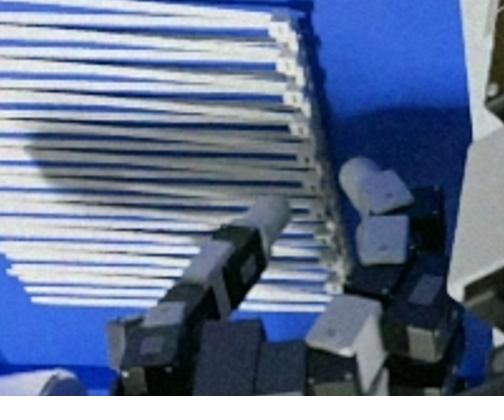

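Request:
move:
  target: [0,0,0,0,0,0,0.754,0,0.576,0.696,0.754,0,0.576,0.696,0.754,0,0.576,0.696,0.714,0.678,0.226,0.168,0.4,-0.6, -0.002,0,-0.0155,0,0,0,-0.135,0,0.27,0.304,-0.272,0,0.4015,0.551,-0.3,0,-0.8,-0.174,-0.662,0.678,0.0,0.168,0.3,-0.5]
  speed: 0.03

Request:
move:
  target: [0,0,0,0,0,0,0.754,0,0.576,0.696,0.754,0,0.576,0.696,0.754,0,0.576,0.696,0.714,0.678,0.226,0.168,0.4,-0.6, 0,0,-0.016,0,0,0,-0.135,0,0.27,0.304,-0.272,0,0.4015,0.551,-0.3,0,-0.8,-0.174,-0.662,0.678,0.0,0.168,0.3,-0.5]
  speed: 0.006
  stop_force: 4
  cameras: ["cam_left_wrist"]

Request:
zoom_image:
  camera: "cam_left_wrist"
  region: [160, 220, 300, 330]

Scene clock: 129.40 s.
left_arm: end_effector_position=(+0.6836, +0.4203, +0.9503) hand_goal=(+0.754, +0.000, +0.576, +0.696, +0.754, +0.000, +0.576, +0.696, +0.754, +0.000, +0.576, +0.696, +0.714, +0.678, +0.226, +0.168) hand_measured=(+0.754, +0.000, +0.576, +0.696, +0.754, +0.000, +0.576, +0.696, +0.754, +0.000, +0.576, +0.696, +0.714, +0.678, +0.222, +0.168) hand_current_ma=(-2, +3, +2, +0, -2, +3, +2, +0, -3, +3, +2, +0, +3, -3, -15, -1) hand_state=(goal, goal, goal, goal, goal, goal, goal, goal, goal, goal, goal, goal, goal, goal, goal, goal) hand_current_limit=0.40 hand_speed=-0.60 end_effector_quat_wxyz=(+0.001, -0.332, +0.943, +0.000) | right_arm: end_effector_position=(+0.6093, +0.0282, +0.7180) hand_goal=(-0.134, +0.000, +0.270, +0.304, -0.272, +0.000, +0.402, +0.552, -0.300, +0.000, -0.800, -0.174, -0.662, +0.678, +0.000, +0.168) hand_measured=(-0.142, -0.002, +0.274, +0.308, -0.272, +0.000, +0.400, +0.550, -0.298, +0.000, -0.792, -0.172, -0.662, +0.678, +0.004, +0.168) hand_current_ma=(-4, +0, +1, +1, +0, +0, +0, +0, +0, +0, +3, +0, +0, +0, +1, +0) hand_state=(goal, goal, goal, goal, goal, goal, goal, goal, goal, goal, goal, goal, goal, goal, goal, goal) hand_current_limit=0.30 hand_speed=-0.50 end_effector_quat_wxyz=(-0.422, +0.578, -0.502, +0.485)
Joint positions: left_arm=[-0.463 -0.831 1.459 0.941 1.57 0.43] | right_arm=[0.721 -0.724 1.882 -0.928 2.279 0.012]
Joint torques (N m): left_arm=[-13.58 -86.44 -26.93 3.04 -0.97 -3.46] | right_arm=[17.29 -98.19 -21.76 0.97 2.97 3.93]
Wrist force (N): left_arm=[-0.4 -0.3 0.0] | right_arm=[0.0 -2.6 2.3]
Wrist torque (N m): left_arm=[-0.06 0.05 -0.10] | right_arm=[-0.04 0.02 -0.02]
Wrist force, peak (N): left_arm=[-0.6 -0.6 -0.2] | right_arm=[0.1 -3.0 2.4]
Hand target: left_arm +0.6836, +0.4203, +0.9503; +0.001, -0.332, +0.943, +0.000 | right_arm +0.6093, +0.0282, +0.7181; -0.422, +0.578, -0.502, +0.485
Off the commanded pose: left_arm 0.000 m, 0 deg | right_arm 0.000 m, 0 deg.
move: done

Scene clock: 131.97 s.
left_arm: end_effector_position=(+0.6836, +0.4203, +0.9503) hand_goal=(+0.754, +0.000, +0.576, +0.696, +0.754, +0.000, +0.576, +0.696, +0.754, +0.000, +0.576, +0.696, +0.714, +0.678, +0.226, +0.168) hand_measured=(+0.754, +0.000, +0.576, +0.696, +0.754, +0.000, +0.576, +0.696, +0.754, +0.000, +0.576, +0.696, +0.714, +0.678, +0.222, +0.168) hand_current_ma=(-2, +3, +2, +0, -2, +3, +2, +0, -3, +3, +2, +0, +3, -3, -15, -1) hand_state=(goal, goal, goal, goal, goal, goal, goal, goal, goal, goal, goal, goal, goal, goal, goal, goal) hand_current_limit=0.40 hand_speed=-0.60 end_effector_quat_wxyz=(+0.001, -0.332, +0.943, +0.000) | right_arm: end_effector_position=(+0.6094, +0.0282, +0.7092) hand_goal=(-0.134, +0.000, +0.270, +0.304, -0.272, +0.000, +0.402, +0.552, -0.300, +0.000, -0.800, -0.174, -0.662, +0.678, +0.000, +0.168) hand_measured=(-0.140, -0.002, +0.272, +0.304, -0.272, +0.000, +0.400, +0.550, -0.298, +0.000, -0.792, -0.172, -0.662, +0.678, +0.002, +0.168) hand_current_ma=(-3, +0, +0, +0, +0, +0, +0, +0, +0, +0, +3, +0, +0, +0, +1, +0) hand_state=(goal, goal, goal, goal, goal, goal, goal, goal, goal, goal, goal, goal, goal, goal, goal, goal) hand_current_limit=0.30 hand_speed=-0.50 end_effector_quat_wxyz=(-0.422, +0.578, -0.502, +0.485)
Joint positions: left_arm=[-0.463 -0.831 1.459 0.941 1.57 0.43] | right_arm=[0.721 -0.711 1.879 -0.939 2.279 0.012]
Joint torques (N m): left_arm=[-14.27 -87.48 -27.25 2.48 -1.02 -3.7] | right_arm=[17.23 -98.69 -11.49 2 0.45 2.33]
Wrist force (N): left_arm=[-0.2 -0.5 0.1] | right_arm=[0.3 -5.2 1.0]
Wrist torque (N m): left_arm=[-0.09 0.03 -0.08] | right_arm=[-0.25 -0.02 0.02]
Wrist force, peak (N): left_arm=[-0.8 -0.5 -0.1] | right_arm=[0.8 -8.0 0.9]
Hand target: left_arm +0.6836, +0.4203, +0.9503; +0.001, -0.332, +0.943, +0.000 | right_arm +0.6094, +0.0282, +0.7092; -0.422, +0.578, -0.502, +0.485 (not the last commanded pose)
Off the commanded pose: left_arm 0.000 m, 0 deg | right_arm 0.001 m, 0 deg.
move: contact (right_arm)
Images, in order (width x height): cam_left_wrist 672x504.

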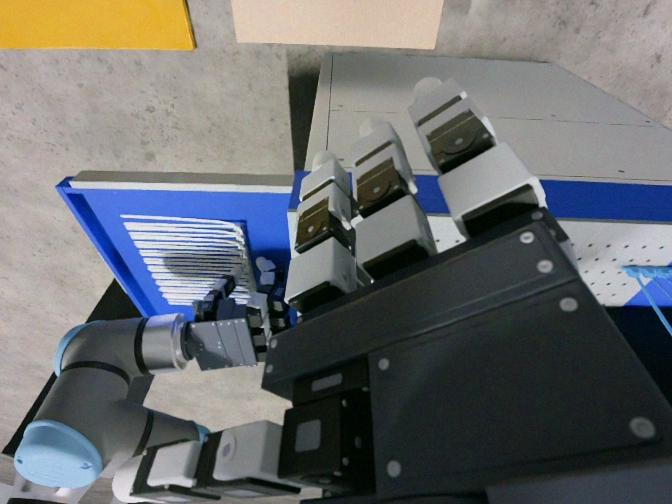

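Scaled by 3.600 from the camera's 672x504 image, which has a finer 960x720 frame.

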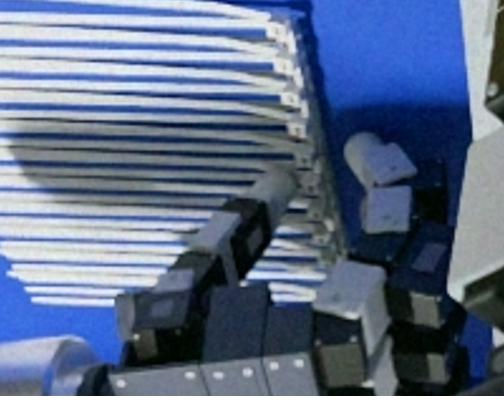

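Request:
move:
  target: [0,0,0,0,0,0,0.754,0,0.576,0.696,0.754,0,0.576,0.696,0.754,0,0.576,0.696,0.714,0.678,0.226,0.168,0.4,-0.6, 0,0,0.0008,0,0,0,-0.235,0,0.27,0.304,-0.37,0,0.4015,0.551,-0.3,0,-0.8,-0.174,-0.662,0.678,0.0,0.168,0.1,-0.8]
  speed: 0.04

Request:
move:
  target:
    - [0,0,0,0,0,0,0.754,0,0.576,0.696,0.754,0,0.576,0.696,0.754,0,0.576,0.696,0.714,0.678,0.226,0.168,0.4,-0.6, 0,0,0,0,0,0,-0.247,0,0.27,0.304,-0.383,0,0.4015,0.551,-0.3,0,-0.8,-0.174,-0.662,0.678,-0.03,0.168,0.0,-0.85]
    - [0,0,0,0,0,0,0.754,0,0.576,0.696,0.754,0,0.576,0.696,0.754,0,0.576,0.696,0.714,0.678,0.226,0.168,0.4,-0.6, 0,0,0,0,0,0,-0.26,0,0.27,0.304,-0.395,0,0.4015,0.551,-0.3,0,-0.8,-0.174,-0.662,0.678,-0.08,0.168,0.0,-0.85]
  speed: 0.04
  cameras: ["cam_left_wrist"]

Request:
zoom_image:
  camera: "cam_left_wrist"
  region: [220, 220, 290, 310]

Scene clock: 133.03 s.
left_arm: end_effector_position=(+0.6836, +0.4203, +0.9503) hand_goal=(+0.754, +0.000, +0.576, +0.696, +0.754, +0.000, +0.576, +0.696, +0.754, +0.000, +0.576, +0.696, +0.714, +0.678, +0.226, +0.168) hand_measured=(+0.754, +0.000, +0.576, +0.696, +0.754, +0.000, +0.576, +0.696, +0.754, +0.000, +0.576, +0.696, +0.714, +0.678, +0.222, +0.168) hand_current_ma=(-2, +3, +2, +0, -2, +3, +2, +0, -3, +3, +2, +0, +3, -3, -15, -1) hand_state=(goal, goal, goal, goal, goal, goal, goal, goal, goal, goal, goal, goal, goal, goal, goal, goal) hand_current_limit=0.40 hand_speed=-0.60 end_effector_quat_wxyz=(+0.001, -0.332, +0.943, +0.000) | right_arm: end_effector_position=(+0.6094, +0.0282, +0.7097) hand_goal=(-0.234, +0.000, +0.270, +0.304, -0.370, +0.000, +0.402, +0.552, -0.300, +0.000, -0.800, -0.174, -0.662, +0.678, +0.000, +0.168) hand_measured=(-0.230, -0.002, +0.272, +0.304, -0.368, +0.000, +0.400, +0.550, -0.298, +0.000, -0.792, -0.172, -0.662, +0.678, +0.002, +0.168) hand_current_ma=(+1, +0, +0, +0, +0, +0, +0, +0, +0, +0, +3, +0, +0, +0, +1, +0) hand_state=(goal, goal, goal, goal, goal, goal, goal, goal, goal, goal, goal, goal, goal, goal, goal, goal) hand_current_limit=0.10 hand_speed=-0.80 end_effector_quat_wxyz=(-0.422, +0.578, -0.502, +0.485)
Joint positions: left_arm=[-0.463 -0.831 1.459 0.941 1.57 0.43] | right_arm=[0.721 -0.711 1.879 -0.938 2.279 0.012]
Joint torques (N m): left_arm=[-14.71 -87.29 -26.77 2.77 -1.14 -3.54] | right_arm=[16.43 -94.76 -11.56 1.31 0.8 2.06]
Wrist force (N): left_arm=[-0.7 -0.4 0.1] | right_arm=[0.5 -5.2 1.1]
Wrist torque (N m): left_arm=[-0.08 0.10 -0.12] | right_arm=[-0.18 -0.03 0.02]
Wrist force, peak (N): left_arm=[-0.2 -0.9 0.0] | right_arm=[0.4 -6.2 0.9]
Hand target: left_arm +0.6836, +0.4203, +0.9503; +0.001, -0.332, +0.943, +0.000 | right_arm +0.6094, +0.0282, +0.7097; -0.422, +0.578, -0.502, +0.485
Off the commanded pose: left_arm 0.000 m, 0 deg | right_arm 0.000 m, 0 deg.
move: done

Scene clock: 134.03 s.
left_arm: end_effector_position=(+0.6836, +0.4203, +0.9503) hand_goal=(+0.754, +0.000, +0.576, +0.696, +0.754, +0.000, +0.576, +0.696, +0.754, +0.000, +0.576, +0.696, +0.714, +0.678, +0.226, +0.168) hand_measured=(+0.754, +0.000, +0.576, +0.696, +0.754, +0.000, +0.576, +0.696, +0.754, +0.000, +0.576, +0.696, +0.714, +0.678, +0.222, +0.168) hand_current_ma=(-2, +3, +2, +0, -2, +3, +2, +0, -3, +3, +2, +0, +3, -3, -15, -1) hand_state=(goal, goal, goal, goal, goal, goal, goal, goal, goal, goal, goal, goal, goal, goal, goal, goal) hand_current_limit=0.40 hand_speed=-0.60 end_effector_quat_wxyz=(+0.001, -0.332, +0.943, +0.000) | right_arm: end_effector_position=(+0.6094, +0.0282, +0.7097) hand_goal=(-0.260, +0.000, +0.270, +0.304, -0.394, +0.000, +0.402, +0.552, -0.300, +0.000, -0.800, -0.174, -0.662, +0.678, -0.080, +0.168) hand_measured=(-0.232, -0.002, +0.276, +0.304, -0.374, +0.000, +0.406, +0.552, -0.298, +0.000, -0.792, -0.172, -0.668, +0.678, -0.036, +0.178) hand_current_ma=(+26, +0, +2, +0, +16, +0, +1, +0, +0, +0, +3, +0, -2, +0, +82, +6) hand_state=(blocked, goal, goal, goal, blocked, goal, goal, goal, goal, goal, goal, goal, goal, goal, blocked, goal) hand_current_limit=0.00 hand_speed=-0.85 end_effector_quat_wxyz=(-0.422, +0.578, -0.502, +0.485)
Joint positions: left_arm=[-0.463 -0.831 1.459 0.941 1.57 0.43] | right_arm=[0.721 -0.711 1.879 -0.938 2.279 0.012]
Joint torques (N m): left_arm=[-16.36 -87.03 -27.15 2.98 -1.09 -3.7] | right_arm=[16.75 -93.53 -11.74 0.59 1.27 2.04]
Wrist force (N): left_arm=[-0.4 -0.5 -0.2] | right_arm=[0.4 -5.7 1.7]
Wrist torque (N m): left_arm=[-0.06 0.05 -0.09] | right_arm=[-0.21 0.00 -0.01]
Wrist force, peak (N): left_arm=[-0.5 -0.7 -0.3] | right_arm=[0.1 -6.6 1.4]
Hand target: left_arm +0.6836, +0.4203, +0.9503; +0.001, -0.332, +0.943, +0.000 | right_arm +0.6094, +0.0282, +0.7097; -0.422, +0.578, -0.502, +0.485
Off the commanded pose: left_arm 0.000 m, 0 deg | right_arm 0.000 m, 0 deg.
move: done
Images, in order (width x height): cam_left_wrist 672x504.

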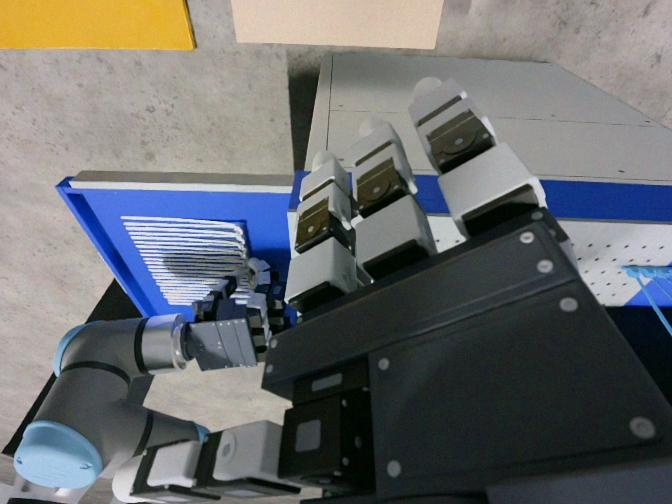

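Scaled by 5.600 from the camera's 672x504 image, which has a finer 960x720 frame.

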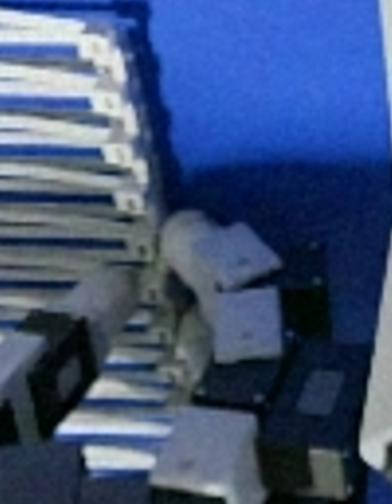

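Request:
move:
  target:
    - [0,0,0,0,0,0,0.754,0,0.576,0.696,0.754,0,0.576,0.696,0.754,0,0.576,0.696,0.714,0.678,0.226,0.168,0.4,-0.6, 0,0,0,0,0,0,-0.28,0,0.27,0.304,-0.42,0,0.4015,0.551,-0.3,0,-0.8,-0.174,-0.662,0.678,-0.12,0.168,0.2,-0.85]
    - [0,0,0,0,0,0,0.754,0,0.576,0.696,0.754,0,0.576,0.696,0.754,0,0.576,0.696,0.714,0.678,0.226,0.168,0.4,-0.6, 0,0,0,0,0,0,-0.30,0,0.27,0.304,-0.44,0,0.4015,0.551,-0.3,0,-0.8,-0.174,-0.662,0.678,-0.18,0.168,0.4,-0.85]
  speed: 0.04
  cameras: ["cam_left_wrist"]

Request:
zoom_image:
  camera: "cam_left_wrist"
  region: [220, 220, 290, 310]

Scene clock: 135.23 s.
left_arm: end_effector_position=(+0.6836, +0.4203, +0.9503) hand_goal=(+0.754, +0.000, +0.576, +0.696, +0.754, +0.000, +0.576, +0.696, +0.754, +0.000, +0.576, +0.696, +0.714, +0.678, +0.226, +0.168) hand_measured=(+0.754, +0.000, +0.576, +0.696, +0.754, +0.000, +0.576, +0.696, +0.754, +0.000, +0.576, +0.696, +0.714, +0.678, +0.222, +0.168) hand_current_ma=(-2, +3, +2, +0, -2, +3, +2, +0, -3, +3, +2, +0, +3, -3, -15, -1) hand_state=(goal, goal, goal, goal, goal, goal, goal, goal, goal, goal, goal, goal, goal, goal, goal, goal) hand_current_limit=0.40 hand_speed=-0.60 end_effector_quat_wxyz=(+0.001, -0.332, +0.943, +0.000) | right_arm: end_effector_position=(+0.6094, +0.0282, +0.7097) hand_goal=(-0.300, +0.000, +0.270, +0.304, -0.440, +0.000, +0.402, +0.552, -0.300, +0.000, -0.800, -0.174, -0.662, +0.678, -0.180, +0.168) hand_measured=(-0.236, -0.002, +0.282, +0.306, -0.382, +0.000, +0.414, +0.556, -0.298, +0.000, -0.792, -0.172, -0.668, +0.678, -0.054, +0.196) hand_current_ma=(+109, +0, +6, +0, +94, +0, +6, +1, +0, +0, +3, +0, -2, +0, +385, +38) hand_state=(blocked, goal, goal, goal, blocked, goal, goal, goal, goal, goal, goal, goal, goal, goal, blocked, blocked) hand_current_limit=0.40 hand_speed=-0.85 end_effector_quat_wxyz=(-0.422, +0.578, -0.502, +0.485)
Joint positions: left_arm=[-0.463 -0.831 1.459 0.941 1.57 0.43] | right_arm=[0.721 -0.711 1.879 -0.938 2.279 0.012]
Joint torques (N m): left_arm=[-15.61 -87.85 -27.27 3.06 -1.07 -3.53] | right_arm=[17.48 -90.84 -15.41 -0.71 2.01 1.9]
Wrist force (N): left_arm=[-0.3 -0.3 0.1] | right_arm=[0.5 -7.4 0.6]
Wrist torque (N m): left_arm=[-0.07 0.04 -0.09] | right_arm=[-0.28 -0.02 -0.01]
Wrist force, peak (N): left_arm=[-0.8 -0.6 0.0] | right_arm=[0.4 -8.4 0.5]
Hand target: left_arm +0.6836, +0.4203, +0.9503; +0.001, -0.332, +0.943, +0.000 | right_arm +0.6094, +0.0282, +0.7097; -0.422, +0.578, -0.502, +0.485
Off the commanded pose: left_arm 0.000 m, 0 deg | right_arm 0.000 m, 0 deg.
move: done
Images, in order (width x height): cam_left_wrist 672x504.

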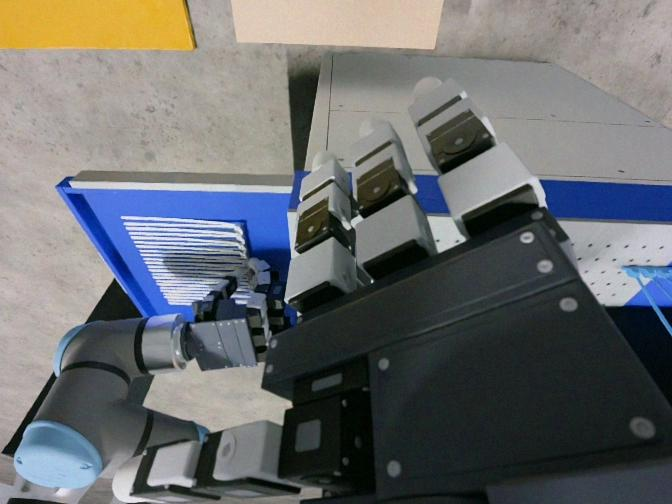

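Scaled by 5.600 from the camera's 672x504 image, which has a finer 960x720 frame.

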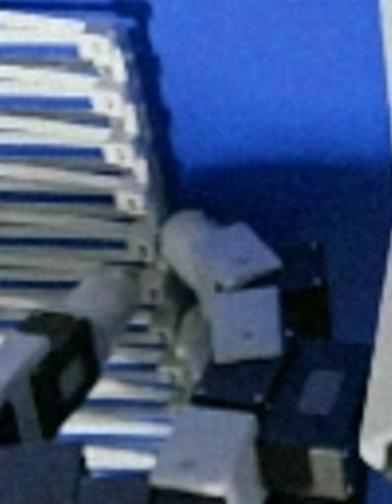

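Request:
move:
  target: [0,0,0,0,0,0,0.754,0,0.576,0.696,0.754,0,0.576,0.696,0.754,0,0.576,0.696,0.714,0.678,0.226,0.168,0.4,-0.6, 0,0,0.012,0,0,0,-0.30,0,0.27,0.304,-0.44,0,0.4015,0.551,-0.3,0,-0.8,-0.174,-0.662,0.678,-0.18,0.168,0.4,-0.85]
  speed: 0.01
  cameras: ["cam_left_wrist"]

Request:
zoom_image:
  camera: "cam_left_wrist"
  region: [220, 220, 290, 310]

Scene clock: 136.30 s.
left_arm: end_effector_position=(+0.6836, +0.4203, +0.9503) hand_goal=(+0.754, +0.000, +0.576, +0.696, +0.754, +0.000, +0.576, +0.696, +0.754, +0.000, +0.576, +0.696, +0.714, +0.678, +0.226, +0.168) hand_measured=(+0.754, +0.000, +0.576, +0.696, +0.754, +0.000, +0.576, +0.696, +0.754, +0.000, +0.576, +0.696, +0.714, +0.678, +0.222, +0.168) hand_current_ma=(-2, +3, +2, +0, -2, +3, +2, +0, -3, +3, +2, +0, +3, -3, -15, -1) hand_state=(goal, goal, goal, goal, goal, goal, goal, goal, goal, goal, goal, goal, goal, goal, goal, goal) hand_current_limit=0.40 hand_speed=-0.60 end_effector_quat_wxyz=(+0.001, -0.332, +0.943, +0.000) | right_arm: end_effector_position=(+0.6094, +0.0282, +0.7170) hand_goal=(-0.300, +0.000, +0.270, +0.304, -0.440, +0.000, +0.402, +0.552, -0.300, +0.000, -0.800, -0.174, -0.662, +0.678, -0.180, +0.168) hand_measured=(-0.236, +0.000, +0.294, +0.314, -0.382, +0.000, +0.424, +0.564, -0.298, +0.000, -0.792, -0.172, -0.670, +0.678, -0.066, +0.196) hand_current_ma=(+109, +0, +19, +4, +94, +0, +15, +5, +0, +0, +3, +0, -2, +0, +385, +38) hand_state=(blocked, goal, blocked, goal, blocked, goal, blocked, goal, goal, goal, goal, goal, goal, goal, blocked, blocked) hand_current_limit=0.40 hand_speed=-0.85 end_effector_quat_wxyz=(-0.422, +0.578, -0.502, +0.485)
Joint positions: left_arm=[-0.463 -0.831 1.459 0.941 1.57 0.43] | right_arm=[0.721 -0.723 1.881 -0.93 2.279 0.012]
Joint torques (N m): left_arm=[-13.21 -86.54 -26.8 2.75 -0.84 -3.65] | right_arm=[16.13 -80.02 -13.18 0.26 2.5 1.47]
Wrist force (N): left_arm=[-0.2 -0.1 0.1] | right_arm=[0.3 -2.6 2.3]
Wrist torque (N m): left_arm=[-0.04 0.02 -0.08] | right_arm=[-0.02 -0.02 0.01]
Wrist force, peak (N): left_arm=[-0.4 -0.7 0.0] | right_arm=[0.8 -8.0 0.6]
Hand target: left_arm +0.6836, +0.4203, +0.9503; +0.001, -0.332, +0.943, +0.000 | right_arm +0.6094, +0.0282, +0.7169; -0.422, +0.578, -0.502, +0.485
Off the commanded pose: left_arm 0.000 m, 0 deg | right_arm 0.000 m, 0 deg.
move: done
Images, in order (width x height): cam_left_wrist 672x504.

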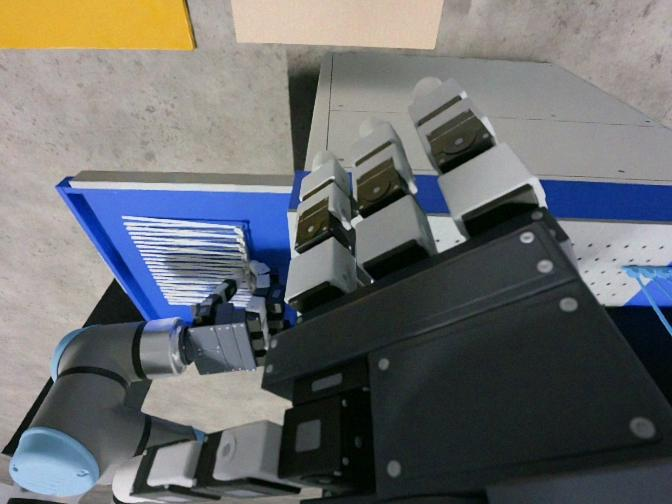

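Scaled by 5.600 from the camera's 672x504 image, which has a finer 960x720 frame.

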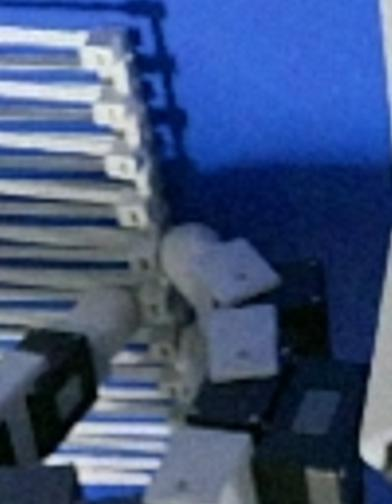

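Request:
move:
  target: [0,0,0,0,0,0,0.754,0,0.576,0.696,0.754,0,0.576,0.696,0.754,0,0.576,0.696,0.714,0.678,0.226,0.168,0.4,-0.6, 0,0,0.01,0,0,0,-0.30,0,0.25,0.294,-0.44,0,0.38,0.54,-0.3,0,-0.8,-0.174,-0.662,0.678,-0.18,0.168,0.4,-0.85]
  speed: 0.01
  cameras: ["cam_left_wrist"]

Request:
zoom_image:
  camera: "cam_left_wrist"
  region: [220, 220, 290, 310]

Scene clock: 137.30 s.
left_arm: end_effector_position=(+0.6836, +0.4203, +0.9503) hand_goal=(+0.754, +0.000, +0.576, +0.696, +0.754, +0.000, +0.576, +0.696, +0.754, +0.000, +0.576, +0.696, +0.714, +0.678, +0.226, +0.168) hand_measured=(+0.754, +0.000, +0.576, +0.696, +0.754, +0.000, +0.576, +0.696, +0.754, +0.000, +0.576, +0.696, +0.714, +0.678, +0.222, +0.168) hand_current_ma=(-2, +3, +2, +0, -2, +3, +2, +0, -3, +3, +2, +0, +3, -3, -15, -1) hand_state=(goal, goal, goal, goal, goal, goal, goal, goal, goal, goal, goal, goal, goal, goal, goal, goal) hand_current_limit=0.40 hand_speed=-0.60 end_effector_quat_wxyz=(+0.001, -0.332, +0.943, +0.000) | right_arm: end_effector_position=(+0.6094, +0.0282, +0.7230) hand_goal=(-0.300, +0.000, +0.250, +0.294, -0.440, +0.000, +0.380, +0.540, -0.300, +0.000, -0.800, -0.174, -0.662, +0.678, -0.180, +0.168) hand_measured=(-0.236, +0.000, +0.294, +0.314, -0.382, +0.000, +0.424, +0.564, -0.298, +0.000, -0.792, -0.172, -0.670, +0.678, -0.066, +0.196) hand_current_ma=(+109, +0, +53, +14, +94, +0, +51, +18, +0, +0, +3, +0, -2, +0, +385, +38) hand_state=(blocked, goal, blocked, goal, blocked, goal, blocked, blocked, goal, goal, goal, goal, goal, goal, blocked, blocked) hand_current_limit=0.40 hand_speed=-0.85 end_effector_quat_wxyz=(-0.422, +0.578, -0.502, +0.485)
Joint positions: left_arm=[-0.463 -0.831 1.459 0.941 1.57 0.43] | right_arm=[0.721 -0.732 1.884 -0.922 2.279 0.012]
Joint torques (N m): left_arm=[-13.71 -87.79 -26.93 2.97 -0.7 -3.65] | right_arm=[17.54 -81.13 -13.48 0.33 2.69 1.81]
Wrist force (N): left_arm=[0.0 -0.5 -0.1] | right_arm=[0.5 -2.5 2.2]
Wrist torque (N m): left_arm=[-0.08 0.00 -0.06] | right_arm=[-0.01 -0.03 0.01]
Wrist force, peak (N): left_arm=[-0.2 -1.0 -0.2] | right_arm=[0.6 -2.9 2.3]
Hand target: left_arm +0.6836, +0.4203, +0.9503; +0.001, -0.332, +0.943, +0.000 | right_arm +0.6094, +0.0282, +0.7229; -0.422, +0.578, -0.502, +0.485
Off the commanded pose: left_arm 0.000 m, 0 deg | right_arm 0.000 m, 0 deg.
move: done
Images, in order (width x height): cam_left_wrist 672x504.

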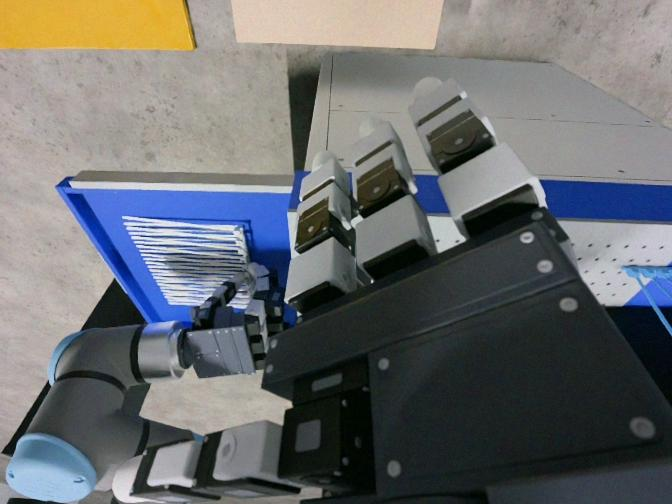

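Scaled by 5.600 from the camera's 672x504 image, which has a finer 960x720 frame.

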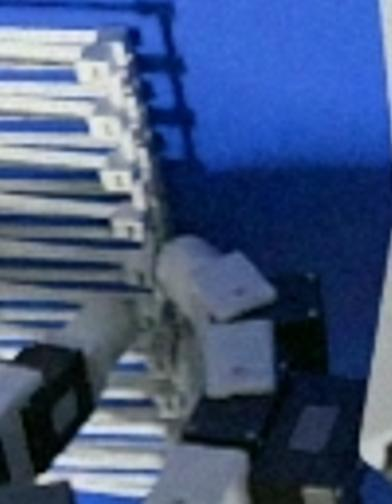

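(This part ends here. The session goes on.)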